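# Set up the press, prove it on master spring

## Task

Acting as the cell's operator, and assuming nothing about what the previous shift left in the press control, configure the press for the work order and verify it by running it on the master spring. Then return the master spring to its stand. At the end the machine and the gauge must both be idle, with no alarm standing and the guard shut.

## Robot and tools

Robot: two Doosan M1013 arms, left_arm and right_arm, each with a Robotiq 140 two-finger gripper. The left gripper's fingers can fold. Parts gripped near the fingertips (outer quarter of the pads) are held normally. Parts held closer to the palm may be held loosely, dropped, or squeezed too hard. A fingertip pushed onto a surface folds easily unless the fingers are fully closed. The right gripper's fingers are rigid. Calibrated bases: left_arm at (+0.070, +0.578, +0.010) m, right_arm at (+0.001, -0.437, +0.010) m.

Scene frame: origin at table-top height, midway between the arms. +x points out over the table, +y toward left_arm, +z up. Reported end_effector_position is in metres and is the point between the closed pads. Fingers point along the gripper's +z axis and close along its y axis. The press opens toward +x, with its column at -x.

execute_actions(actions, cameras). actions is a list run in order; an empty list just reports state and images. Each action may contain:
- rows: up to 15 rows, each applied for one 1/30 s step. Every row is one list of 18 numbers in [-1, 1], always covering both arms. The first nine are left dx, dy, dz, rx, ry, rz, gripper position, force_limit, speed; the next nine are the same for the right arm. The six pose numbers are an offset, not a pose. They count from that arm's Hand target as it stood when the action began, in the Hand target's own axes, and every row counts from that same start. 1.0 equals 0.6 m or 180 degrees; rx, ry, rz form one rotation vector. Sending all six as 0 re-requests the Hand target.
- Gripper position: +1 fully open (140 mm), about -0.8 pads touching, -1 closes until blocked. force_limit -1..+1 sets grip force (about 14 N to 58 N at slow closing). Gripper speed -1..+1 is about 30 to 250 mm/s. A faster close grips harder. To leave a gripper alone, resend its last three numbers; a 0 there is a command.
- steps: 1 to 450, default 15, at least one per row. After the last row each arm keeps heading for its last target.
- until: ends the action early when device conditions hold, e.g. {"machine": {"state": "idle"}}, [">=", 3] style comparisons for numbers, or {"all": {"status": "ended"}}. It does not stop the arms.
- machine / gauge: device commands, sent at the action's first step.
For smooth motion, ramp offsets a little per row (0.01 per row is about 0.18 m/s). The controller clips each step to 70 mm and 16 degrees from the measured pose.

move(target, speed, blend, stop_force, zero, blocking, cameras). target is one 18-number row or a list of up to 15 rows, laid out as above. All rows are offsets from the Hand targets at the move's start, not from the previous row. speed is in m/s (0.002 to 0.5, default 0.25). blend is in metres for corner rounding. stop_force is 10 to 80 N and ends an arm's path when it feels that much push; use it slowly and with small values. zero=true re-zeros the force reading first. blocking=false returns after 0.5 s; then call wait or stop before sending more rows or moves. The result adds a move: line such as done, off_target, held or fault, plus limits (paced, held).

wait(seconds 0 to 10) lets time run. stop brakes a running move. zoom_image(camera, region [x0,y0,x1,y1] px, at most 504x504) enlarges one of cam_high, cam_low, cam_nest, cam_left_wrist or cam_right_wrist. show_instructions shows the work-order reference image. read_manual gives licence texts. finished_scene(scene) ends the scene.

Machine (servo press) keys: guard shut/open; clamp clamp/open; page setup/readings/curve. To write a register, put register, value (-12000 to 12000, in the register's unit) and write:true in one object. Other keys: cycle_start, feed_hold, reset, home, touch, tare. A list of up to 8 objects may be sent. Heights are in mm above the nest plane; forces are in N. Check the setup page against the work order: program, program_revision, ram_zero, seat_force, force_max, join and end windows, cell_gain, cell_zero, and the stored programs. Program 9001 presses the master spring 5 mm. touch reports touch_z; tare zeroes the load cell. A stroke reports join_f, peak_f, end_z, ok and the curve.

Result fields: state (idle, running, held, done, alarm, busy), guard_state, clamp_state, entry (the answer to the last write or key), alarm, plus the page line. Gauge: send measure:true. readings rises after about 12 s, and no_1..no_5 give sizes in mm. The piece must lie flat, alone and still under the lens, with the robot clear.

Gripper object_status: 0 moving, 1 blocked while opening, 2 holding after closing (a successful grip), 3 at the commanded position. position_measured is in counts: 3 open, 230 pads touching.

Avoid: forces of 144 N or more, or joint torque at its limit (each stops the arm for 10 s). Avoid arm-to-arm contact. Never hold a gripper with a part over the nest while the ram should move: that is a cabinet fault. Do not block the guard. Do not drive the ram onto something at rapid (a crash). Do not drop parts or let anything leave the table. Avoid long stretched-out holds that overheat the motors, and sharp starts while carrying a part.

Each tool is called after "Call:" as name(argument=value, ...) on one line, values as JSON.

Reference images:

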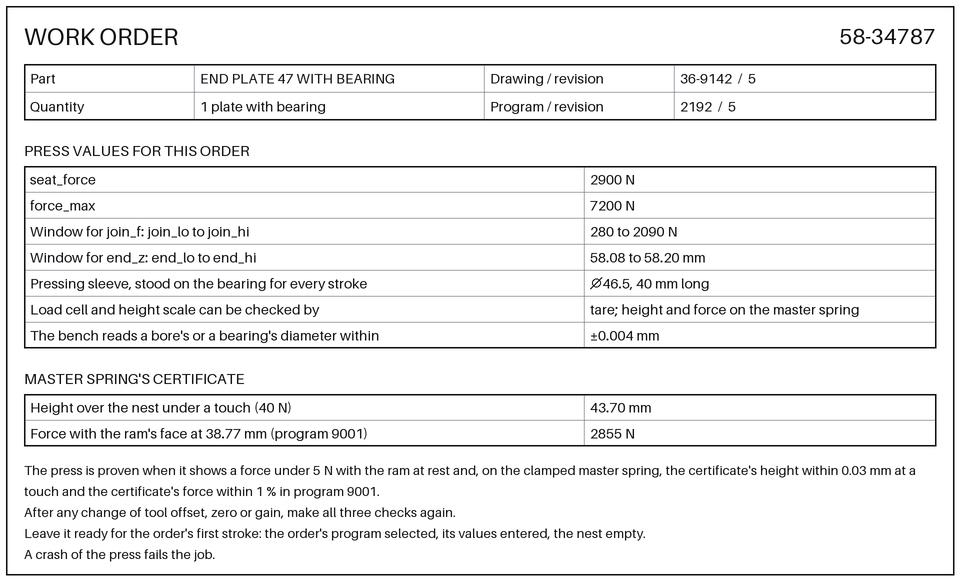

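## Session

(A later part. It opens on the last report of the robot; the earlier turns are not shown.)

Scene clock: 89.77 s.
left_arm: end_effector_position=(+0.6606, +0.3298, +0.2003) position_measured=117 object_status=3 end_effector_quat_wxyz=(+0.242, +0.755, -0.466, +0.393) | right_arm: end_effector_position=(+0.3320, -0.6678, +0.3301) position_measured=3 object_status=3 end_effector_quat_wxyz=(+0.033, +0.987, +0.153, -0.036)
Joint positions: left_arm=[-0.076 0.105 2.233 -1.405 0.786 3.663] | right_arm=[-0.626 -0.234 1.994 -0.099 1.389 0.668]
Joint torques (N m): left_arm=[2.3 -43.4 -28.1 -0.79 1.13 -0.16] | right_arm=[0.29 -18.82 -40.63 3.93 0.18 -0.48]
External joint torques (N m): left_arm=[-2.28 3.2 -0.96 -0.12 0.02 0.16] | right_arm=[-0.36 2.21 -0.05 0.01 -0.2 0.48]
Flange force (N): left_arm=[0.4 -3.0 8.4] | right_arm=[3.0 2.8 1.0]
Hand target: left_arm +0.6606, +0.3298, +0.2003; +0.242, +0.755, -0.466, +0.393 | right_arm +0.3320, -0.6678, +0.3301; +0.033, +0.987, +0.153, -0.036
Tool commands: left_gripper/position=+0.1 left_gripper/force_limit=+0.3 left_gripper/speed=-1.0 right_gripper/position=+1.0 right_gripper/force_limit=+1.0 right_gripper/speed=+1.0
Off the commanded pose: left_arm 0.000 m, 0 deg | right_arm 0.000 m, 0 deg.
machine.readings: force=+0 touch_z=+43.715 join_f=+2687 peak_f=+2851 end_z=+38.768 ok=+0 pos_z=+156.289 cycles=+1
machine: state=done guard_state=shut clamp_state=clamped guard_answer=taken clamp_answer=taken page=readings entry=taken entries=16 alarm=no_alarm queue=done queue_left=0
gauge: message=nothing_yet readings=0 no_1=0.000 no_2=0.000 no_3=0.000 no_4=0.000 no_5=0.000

Call:
execute_actions(actions=[{"machine":[{"register":"program","value":2192,"write":true},{"register":"seat_force","value":2900,"write":true},{"register":"join_lo","value":280,"write":true},{"register":"join_hi","value":2090,"write":true},{"register":"end_lo","value":58.08,"write":true},{"register":"end_hi","value":58.20,"write":true},{"guard":"open"},{"clamp":"open"}],"steps":300,"until":{"machine":{"queue":["!=","running"]}}},{"machine":{"page":"setup"},"steps":60,"until":{"machine":{"clamp_state":"open"}}}], cameras=["cam_nest","cam_left_wrist"])

Call:
zoom_image(camera="cam_nest", region=[200, 160, 540, 440])

Call:
zoom_image(camera="cam_left_wrist", region=[472, 0, 672, 150])

Scene clock: 95.87 s.
left_arm: end_effector_position=(+0.6606, +0.3298, +0.2003) position_measured=117 object_status=3 end_effector_quat_wxyz=(+0.242, +0.755, -0.466, +0.393) | right_arm: end_effector_position=(+0.3320, -0.6678, +0.3301) position_measured=3 object_status=3 end_effector_quat_wxyz=(+0.033, +0.987, +0.153, -0.036)
Joint positions: left_arm=[-0.076 0.105 2.233 -1.405 0.786 3.663] | right_arm=[-0.626 -0.234 1.994 -0.099 1.389 0.668]
Joint torques (N m): left_arm=[2.63 -43.07 -28.13 -0.79 1.16 -0.21] | right_arm=[0.22 -18.86 -40.83 3.94 0.17 -0.46]
External joint torques (N m): left_arm=[-2.51 2.8 -1.01 -0.12 -0.01 0.21] | right_arm=[-0.37 2.01 0.07 0 -0.19 0.47]
External joint torques at the end of the 1st action: left_arm=[-2.27 2.99 -0.95 -0.16 -0.02 0.21] | right_arm=[-0.32 1.6 -0.12 -0.02 -0.16 0.46]
Flange force (N): left_arm=[0.9 -2.3 8.3] | right_arm=[2.6 2.4 1.1]
Flange force at the end of the 1st action (N): left_arm=[0.4 -2.7 8.3] | right_arm=[2.3 2.0 0.7]
Hand target: left_arm +0.6606, +0.3298, +0.2003; +0.242, +0.755, -0.466, +0.393 | right_arm +0.3320, -0.6678, +0.3301; +0.033, +0.987, +0.153, -0.036
Tool commands: left_gripper/position=+0.1 left_gripper/force_limit=+0.3 left_gripper/speed=-1.0 right_gripper/position=+1.0 right_gripper/force_limit=+1.0 right_gripper/speed=+1.0
Off the commanded pose: left_arm 0.000 m, 0 deg | right_arm 0.000 m, 0 deg.
machine.setup: program=+2192 ram_zero=+163.711 seat_force=+2900 force_max=+7200 join_lo=+280 join_hi=+2090 end_lo=+58.080 end_hi=+58.200 cell_gain=+0.472 cell_zero=-99 program_revision=+5 program_top=+58.200 stored1_number=+2192 stored1_revision=+5 stored2_number=+4839 stored2_revision=+2 stored3_number=+3239 stored3_revision=+6 stored4_number=+6660 stored4_revision=+3 stored5_number=+9001 stored5_revision=+1
machine: state=idle guard_state=open clamp_state=open guard_answer=taken clamp_answer=taken page=setup entry=taken entries=22 alarm=no_alarm queue=done queue_left=0
gauge: message=nothing_yet readings=0 no_1=0.000 no_2=0.000 no_3=0.000 no_4=0.000 no_5=0.000
camera_calibration:
cam_left_wrist: T_world_to_cam=[[-0.894719, -0.446624, -0.00211163, 0.748231], [-0.363312, 0.730554, -0.578183, 0.114988], [0.259773, -0.516544, -0.815905, 0.304621], [0, 0, 0, 1]]
Images, in order: cam_nest, cam_left_wrist.

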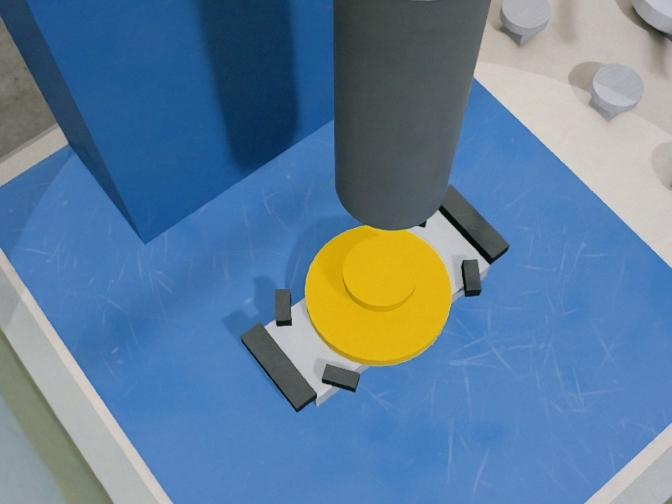

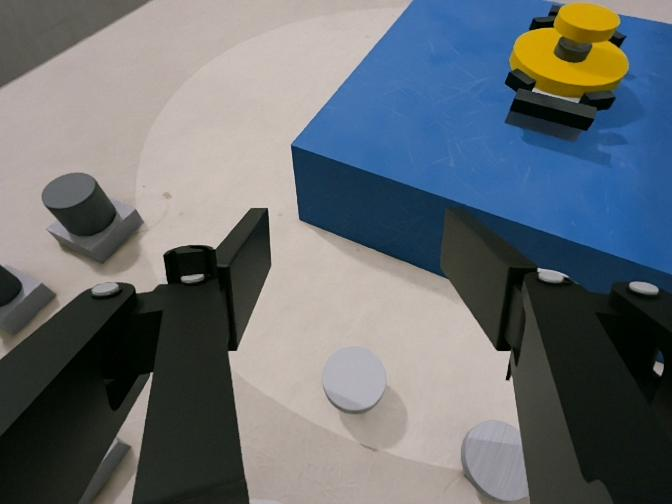

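Scaled by 1.482.

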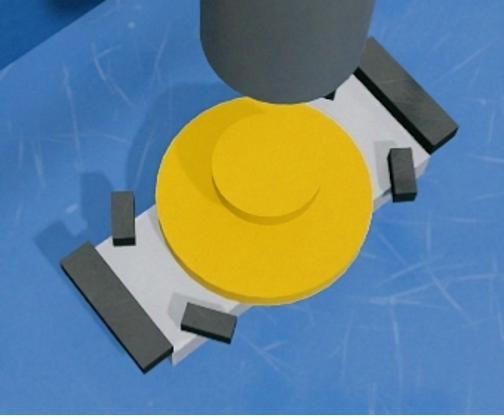

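Scaled by 2.520.

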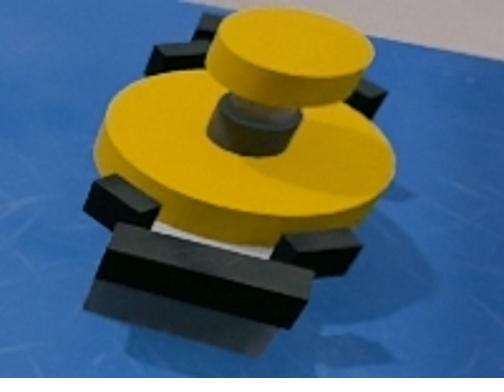

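Call:
move(target=[[0.1549,0.338,0.2967,0,0,0,0.1,0.3,-1,0,0,0,0,0,0,1,1,1],[0.1937,0.338,0.361,0,0,0,0.1,0.3,-1,0,0,0,0,0,0,1,1,1]], speed=[0.2,0.08], blend=0.01, cameras=["cam_nest"])

Call:
execute_actions(actions=[{"rows":[[0,0,0,0,0,0,-1,0.3,-1,0,0,0,0,0,0,1,1,1]],"steps":70}], cameras=["cam_nest","cam_left_wrist"])

Scene clock: 98.77 s.
Off the commanded pose: left_arm 0.000 m, 0 deg | right_arm 0.000 m, 0 deg.
machine.setup: program=+2192 ram_zero=+163.711 seat_force=+2900 force_max=+7200 join_lo=+280 join_hi=+2090 end_lo=+58.080 end_hi=+58.200 cell_gain=+0.472 cell_zero=-99 program_revision=+5 program_top=+58.200 stored1_number=+2192 stored1_revision=+5 stored2_number=+4839 stored2_revision=+2 stored3_number=+3239 stored3_revision=+6 stored4_number=+6660 stored4_revision=+3 stored5_number=+9001 stored5_revision=+1
machine: state=idle guard_state=open clamp_state=open guard_answer=taken clamp_answer=taken page=setup entry=taken entries=22 alarm=no_alarm queue=done queue_left=0
gauge: message=nothing_yet readings=0 no_1=0.000 no_2=0.000 no_3=0.000 no_4=0.000 no_5=0.000
move: done
Images, in order: cam_nest.

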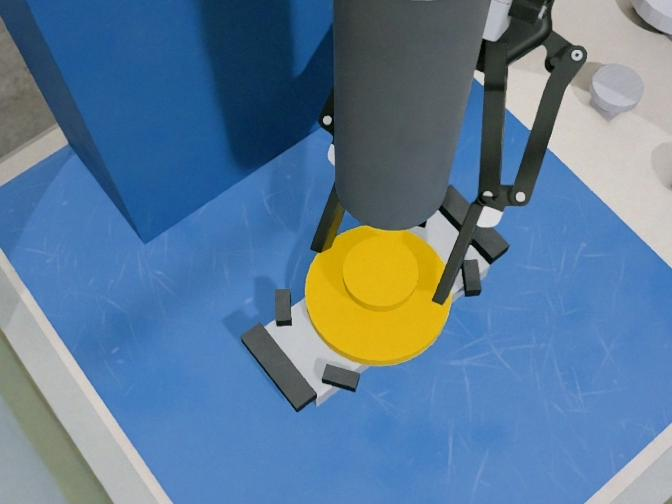

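Scene clock: 101.30 s.
left_arm: end_effector_position=(+0.5888, +0.0206, +0.1711) position_measured=163 object_status=2 end_effector_quat_wxyz=(+0.242, +0.755, -0.466, +0.393) | right_arm: end_effector_position=(+0.3320, -0.6678, +0.3301) position_measured=3 object_status=3 end_effector_quat_wxyz=(+0.033, +0.987, +0.153, -0.036)
Joint positions: left_arm=[-0.729 0.2 2.19 -2.083 0.345 3.898] | right_arm=[-0.626 -0.234 1.994 -0.099 1.389 0.668]
Joint torques (N m): left_arm=[-0.73 -44.66 -25.19 -1.4 1.32 -0.33] | right_arm=[0.31 -18.71 -40.71 3.96 0.17 -0.44]
External joint torques (N m): left_arm=[0.71 -5.11 -3.56 -0.65 0.29 0.33] | right_arm=[-0.15 1.84 -0.05 0 -0.19 0.44]
Flange force (N): left_arm=[0.0 0.0 0.0] | right_arm=[2.9 2.0 0.9]
Hand target: left_arm +0.5888, +0.0207, +0.1711; +0.242, +0.755, -0.466, +0.393 | right_arm +0.3320, -0.6678, +0.3301; +0.033, +0.987, +0.153, -0.036
Off the commanded pose: left_arm 0.000 m, 0 deg | right_arm 0.000 m, 0 deg.
machine.setup: program=+2192 ram_zero=+163.711 seat_force=+2900 force_max=+7200 join_lo=+280 join_hi=+2090 end_lo=+58.080 end_hi=+58.200 cell_gain=+0.472 cell_zero=-99 program_revision=+5 program_top=+58.200 stored1_number=+2192 stored1_revision=+5 stored2_number=+4839 stored2_revision=+2 stored3_number=+3239 stored3_revision=+6 stored4_number=+6660 stored4_revision=+3 stored5_number=+9001 stored5_revision=+1
machine: state=idle guard_state=open clamp_state=open guard_answer=taken clamp_answer=taken page=setup entry=taken entries=22 alarm=no_alarm queue=done queue_left=0
gauge: message=nothing_yet readings=0 no_1=0.000 no_2=0.000 no_3=0.000 no_4=0.000 no_5=0.000
camera_calibration:
cam_left_wrist: T_world_to_cam=[[-0.89472, -0.446622, -0.00211911, 0.545935], [-0.363291, 0.730527, -0.57823, 0.297907], [0.259798, -0.516584, -0.815871, 0.139755], [0, 0, 0, 1]]
Images, in order: cam_nest, cam_left_wrist.

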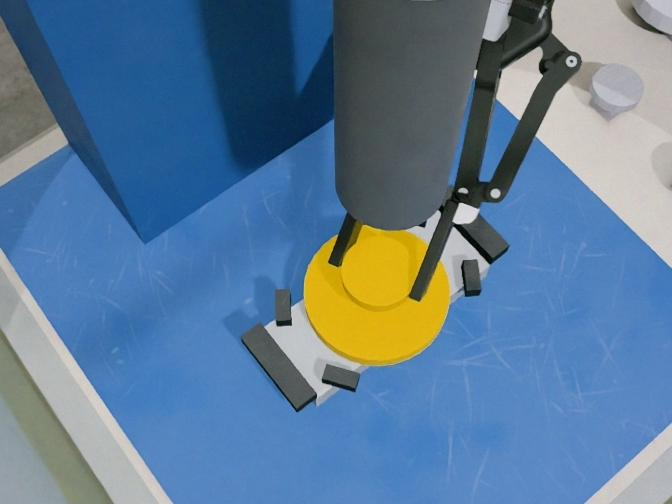

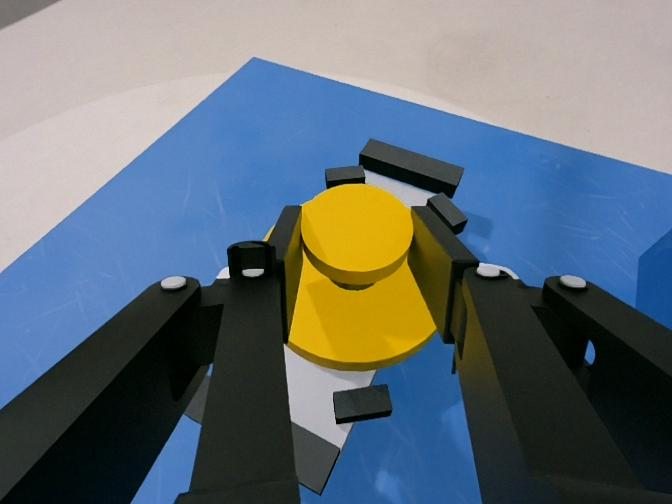

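Call:
move(target=[[0.0418,0,-0.0293,0,0,0,-1,0.3,-1,0,0,0,0,0,0,1,1,1],[-0.0658,-0.3,-0.2182,0,0,0,-1,0.3,-1,0,0,0,0,0,0,1,1,1],[-0.2643,-0.6565,-0.4413,0.0705,0,-0.0494,-1,0.3,-1,0,0,0,0,0,0,1,1,1]], speed=[0.06,0.15,0.2], blend=[0.008,0.03,0], cameras=["cam_left_wrist","cam_low"])

Call:
zoom_image(camera="cam_low", region=[420, 160, 540, 300])

Scene clock: 105.60 s.
left_arm: end_effector_position=(+0.8027, +0.4725, +0.1933) position_measured=163 object_status=2 end_effector_quat_wxyz=(+0.187, +0.811, -0.360, +0.422) | right_arm: end_effector_position=(+0.3320, -0.6678, +0.3301) position_measured=3 object_status=3 end_effector_quat_wxyz=(+0.033, +0.987, +0.153, -0.036)
Joint positions: left_arm=[0.12 0.241 2.078 -1.429 0.736 3.624] | right_arm=[-0.626 -0.234 1.994 -0.099 1.389 0.668]
Joint torques (N m): left_arm=[2.19 -64.17 -33.42 -2.24 2.19 -0.22] | right_arm=[0.41 -19.11 -40.74 3.96 0.18 -0.46]
External joint torques (N m): left_arm=[-2.22 9.03 3.59 1.3 -1.1 0.21] | right_arm=[-0.53 2.18 -0.05 -0.01 -0.19 0.46]
Flange force (N): left_arm=[-6.1 -2.8 12.3] | right_arm=[2.6 3.0 1.1]
Hand target: left_arm +0.8027, +0.4725, +0.1933; +0.187, +0.811, -0.360, +0.422 | right_arm +0.3320, -0.6678, +0.3301; +0.033, +0.987, +0.153, -0.036
Off the commanded pose: left_arm 0.000 m, 0 deg | right_arm 0.000 m, 0 deg.
machine.setup: program=+2192 ram_zero=+163.711 seat_force=+2900 force_max=+7200 join_lo=+280 join_hi=+2090 end_lo=+58.080 end_hi=+58.200 cell_gain=+0.472 cell_zero=-99 program_revision=+5 program_top=+58.200 stored1_number=+2192 stored1_revision=+5 stored2_number=+4839 stored2_revision=+2 stored3_number=+3239 stored3_revision=+6 stored4_number=+6660 stored4_revision=+3 stored5_number=+9001 stored5_revision=+1
machine: state=idle guard_state=open clamp_state=open guard_answer=taken clamp_answer=taken page=setup entry=taken entries=22 alarm=no_alarm queue=done queue_left=0
gauge: message=nothing_yet readings=0 no_1=0.000 no_2=0.000 no_3=0.000 no_4=0.000 no_5=0.000
move: done
camera_calibration:
cam_left_wrist: T_world_to_cam=[[-0.742946, -0.669347, -0.00225051, 0.922564], [-0.545146, 0.607032, -0.578211, 0.262663], [0.38839, -0.428353, -0.815884, 0.190768], [0, 0, 0, 1]]
Images, in order: cam_low, cam_left_wrist.

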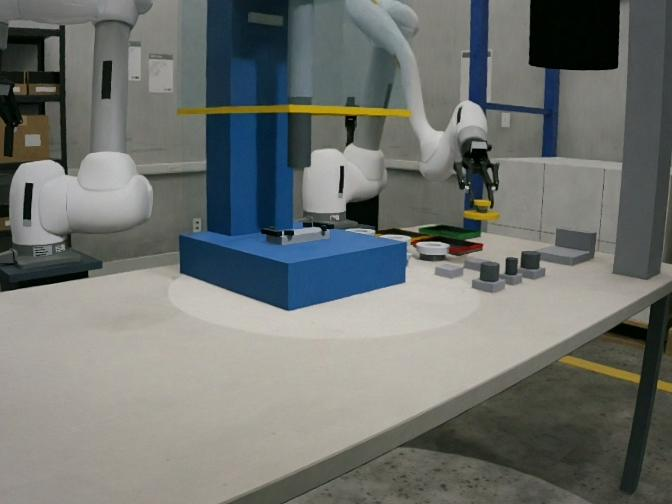

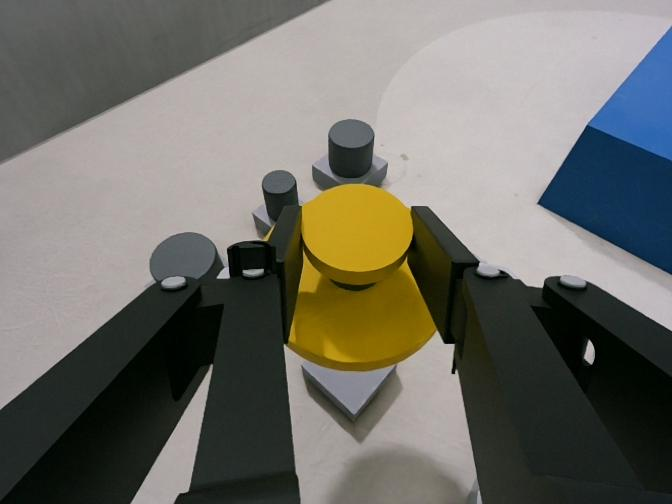

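Scaled by 3.600.

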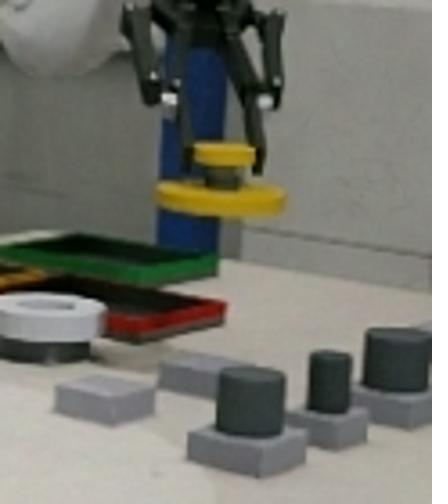

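Call:
move(target=[-0.157,0.0003,0.11,0,0,0,-1,0.3,-1,0,0,0,0,0,0,1,1,1], speed=0.1, cameras=[])

Call:
move(target=[-0.0109,0,0.00765,0,0,0,-1,0.3,-1,0,0,0,0,0,0,1,1,1], speed=0.004, stop_force=12, cameras=["cam_left_wrist","cam_low"])

Call:
zoom_image(camera="cam_low", region=[420, 170, 560, 300])

Scene clock: 107.40 s.
Off the commanded pose: left_arm 0.000 m, 0 deg | right_arm 0.000 m, 0 deg.
machine.setup: program=+2192 ram_zero=+163.711 seat_force=+2900 force_max=+7200 join_lo=+280 join_hi=+2090 end_lo=+58.080 end_hi=+58.200 cell_gain=+0.472 cell_zero=-99 program_revision=+5 program_top=+58.200 stored1_number=+2192 stored1_revision=+5 stored2_number=+4839 stored2_revision=+2 stored3_number=+3239 stored3_revision=+6 stored4_number=+6660 stored4_revision=+3 stored5_number=+9001 stored5_revision=+1
machine: state=idle guard_state=open clamp_state=open guard_answer=taken clamp_answer=taken page=setup entry=taken entries=22 alarm=no_alarm queue=done queue_left=0
gauge: message=nothing_yet readings=0 no_1=0.000 no_2=0.000 no_3=0.000 no_4=0.000 no_5=0.000
move: done

Scene clock: 109.23 s.
left_arm: end_effector_position=(+0.8026, +0.4724, +0.0733) position_measured=163 object_status=2 end_effector_quat_wxyz=(+0.187, +0.811, -0.360, +0.422) | right_arm: end_effector_position=(+0.3320, -0.6678, +0.3301) position_measured=3 object_status=3 end_effector_quat_wxyz=(+0.033, +0.987, +0.153, -0.036)
Joint positions: left_arm=[0.12 0.414 2.144 -1.695 0.734 3.981] | right_arm=[-0.626 -0.234 1.994 -0.099 1.389 0.668]
Joint torques (N m): left_arm=[0.13 -61.3 -19.13 -0.81 0.66 -0.34] | right_arm=[0.37 -18.91 -40.83 3.94 0.16 -0.44]
External joint torques (N m): left_arm=[-0.16 -2.66 -2.3 -0.53 1.09 0.34] | right_arm=[-0.31 1.95 0.07 0.01 -0.18 0.44]
Flange force (N): left_arm=[2.4 -0.4 -1.2] | right_arm=[2.6 2.3 1.1]
Hand target: left_arm +0.8026, +0.4724, +0.0733; +0.187, +0.811, -0.360, +0.422 (not the last commanded pose) | right_arm +0.3320, -0.6678, +0.3301; +0.033, +0.987, +0.153, -0.036
Off the commanded pose: left_arm 0.003 m, 0 deg | right_arm 0.000 m, 0 deg.
machine.setup: program=+2192 ram_zero=+163.711 seat_force=+2900 force_max=+7200 join_lo=+280 join_hi=+2090 end_lo=+58.080 end_hi=+58.200 cell_gain=+0.472 cell_zero=-99 program_revision=+5 program_top=+58.200 stored1_number=+2192 stored1_revision=+5 stored2_number=+4839 stored2_revision=+2 stored3_number=+3239 stored3_revision=+6 stored4_number=+6660 stored4_revision=+3 stored5_number=+9001 stored5_revision=+1
machine: state=idle guard_state=open clamp_state=open guard_answer=taken clamp_answer=taken page=setup entry=taken entries=22 alarm=no_alarm queue=done queue_left=0
gauge: message=nothing_yet readings=0 no_1=0.000 no_2=0.000 no_3=0.000 no_4=0.000 no_5=0.000
move: contact (left_arm)
camera_calibration:
cam_left_wrist: T_world_to_cam=[[-0.74292, -0.669376, -0.00224744, 0.922162], [-0.545039, 0.606864, -0.578488, 0.19331], [0.38859, -0.428545, -0.815688, 0.0927539], [0, 0, 0, 1]]
Images, in order: cam_low, cam_left_wrist.

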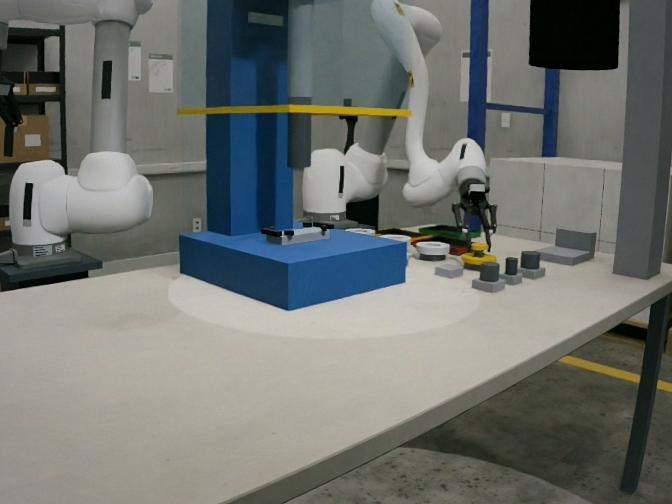

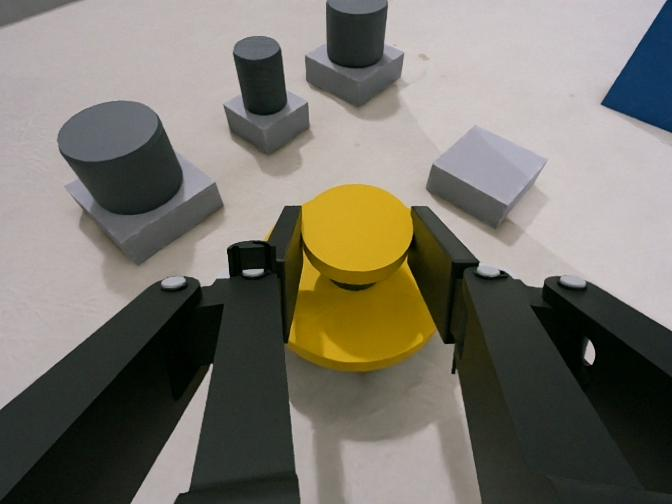

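Scaled by 3.600.

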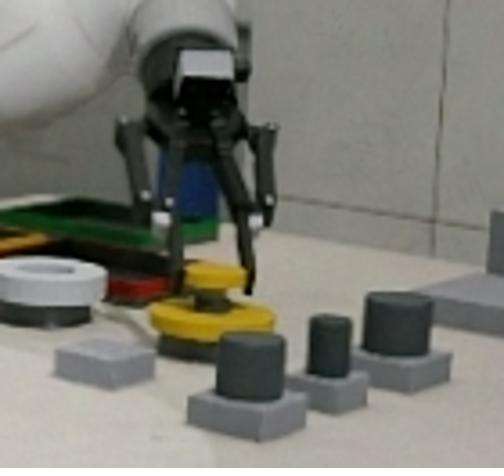

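Call:
execute_actions(actions=[{"rows":[[0,0,0,0,0,0,0.1,0.3,-1,0,0,0,0,0,0,1,1,1]],"steps":55,"machine":[{"guard":"shut"},{"page":"readings"}]}], cameras=[])

Call:
move(target=[0.1,0,-0.07,0,0,0,0.1,0.3,-1,0,0,0,0,0,0,1,1,1], speed=0.12, cameras=["cam_left_wrist","cam_high","cam_nest"])

Call:
zoom_image(camera="cam_high", region=[430, 220, 570, 340])

Scene clock: 111.70 s.
Off the commanded pose: left_arm 0.000 m, 0 deg | right_arm 0.000 m, 0 deg.
machine.setup: program=+2192 ram_zero=+163.711 seat_force=+2900 force_max=+7200 join_lo=+280 join_hi=+2090 end_lo=+58.080 end_hi=+58.200 cell_gain=+0.472 cell_zero=-99 program_revision=+5 program_top=+58.200 stored1_number=+2192 stored1_revision=+5 stored2_number=+4839 stored2_revision=+2 stored3_number=+3239 stored3_revision=+6 stored4_number=+6660 stored4_revision=+3 stored5_number=+9001 stored5_revision=+1
machine: state=idle guard_state=shut clamp_state=open guard_answer=taken clamp_answer=taken page=setup entry=taken entries=22 alarm=no_alarm queue=running queue_left=1
gauge: message=nothing_yet readings=0 no_1=0.000 no_2=0.000 no_3=0.000 no_4=0.000 no_5=0.000

Scene clock: 112.63 s.
left_arm: end_effector_position=(+0.8027, +0.4724, +0.1465) position_measured=117 object_status=3 end_effector_quat_wxyz=(+0.187, +0.811, -0.360, +0.422) | right_arm: end_effector_position=(+0.3320, -0.6678, +0.3301) position_measured=3 object_status=3 end_effector_quat_wxyz=(+0.033, +0.987, +0.153, -0.036)
Joint positions: left_arm=[0.12 0.303 2.11 -1.533 0.727 3.764] | right_arm=[-0.626 -0.234 1.994 -0.099 1.389 0.668]
Joint torques (N m): left_arm=[2.31 -61.63 -25.43 -1.04 1.44 -0.21] | right_arm=[0.02 -19.02 -40.79 3.96 0.15 -0.49]
External joint torques (N m): left_arm=[-2.28 3.31 -1.31 -0.11 -0.09 0.21] | right_arm=[-0.15 1.79 -0.04 -0.01 -0.16 0.5]
Flange force (N): left_arm=[0.1 -2.8 8.4] | right_arm=[2.9 1.9 0.8]
Hand target: left_arm +0.8027, +0.4724, +0.1465; +0.187, +0.811, -0.360, +0.422 | right_arm +0.3320, -0.6678, +0.3301; +0.033, +0.987, +0.153, -0.036
Off the commanded pose: left_arm 0.000 m, 0 deg | right_arm 0.000 m, 0 deg.
machine.readings: force=+0 touch_z=+43.715 join_f=+2687 peak_f=+2851 end_z=+38.768 ok=+0 pos_z=+156.289 cycles=+1
machine: state=idle guard_state=shut clamp_state=open guard_answer=taken clamp_answer=taken page=readings entry=taken entries=22 alarm=no_alarm queue=done queue_left=0
gauge: message=nothing_yet readings=0 no_1=0.000 no_2=0.000 no_3=0.000 no_4=0.000 no_5=0.000
move: done
camera_calibration:
cam_left_wrist: T_world_to_cam=[[-0.742891, -0.669408, -0.00227202, 0.922327], [-0.545111, 0.606912, -0.57837, 0.235675], [0.388545, -0.428427, -0.815771, 0.152431], [0, 0, 0, 1]]
Images, in order: cam_high, cam_nest, cam_left_wrist.

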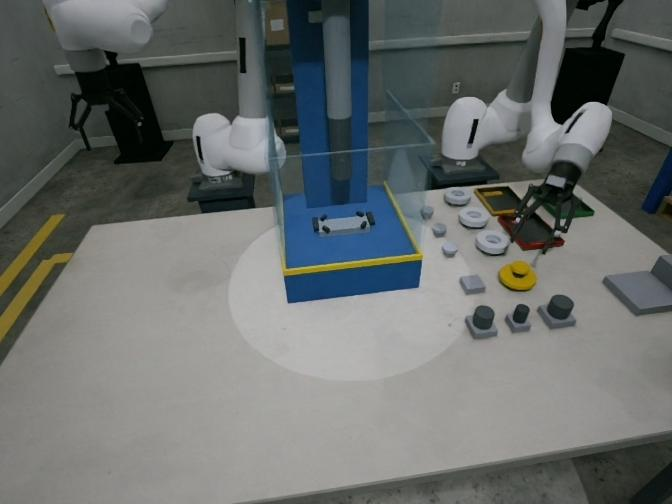

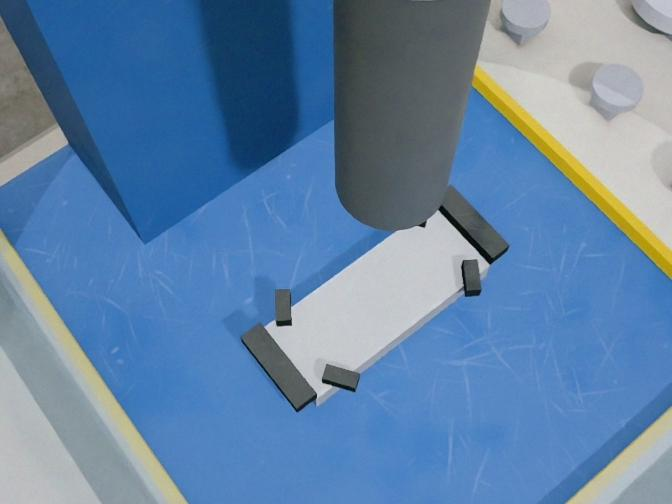

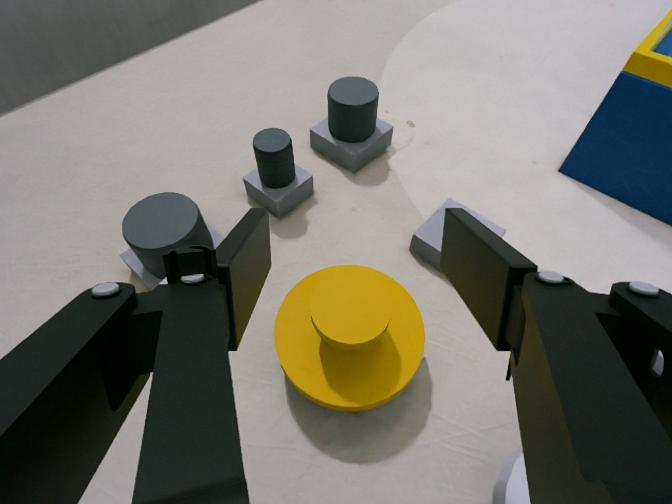

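Scaled by 3.600.

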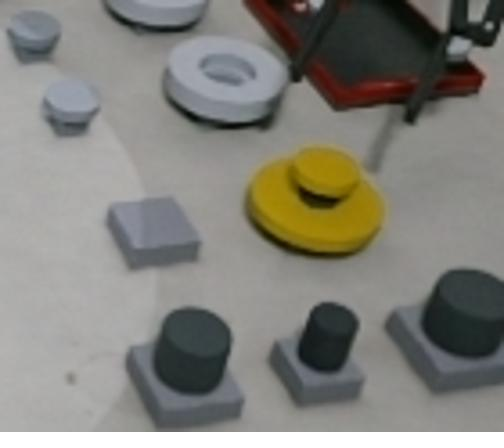

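All done.

Call:
finished_scene(scene=2)

The scene is finished: the task was done.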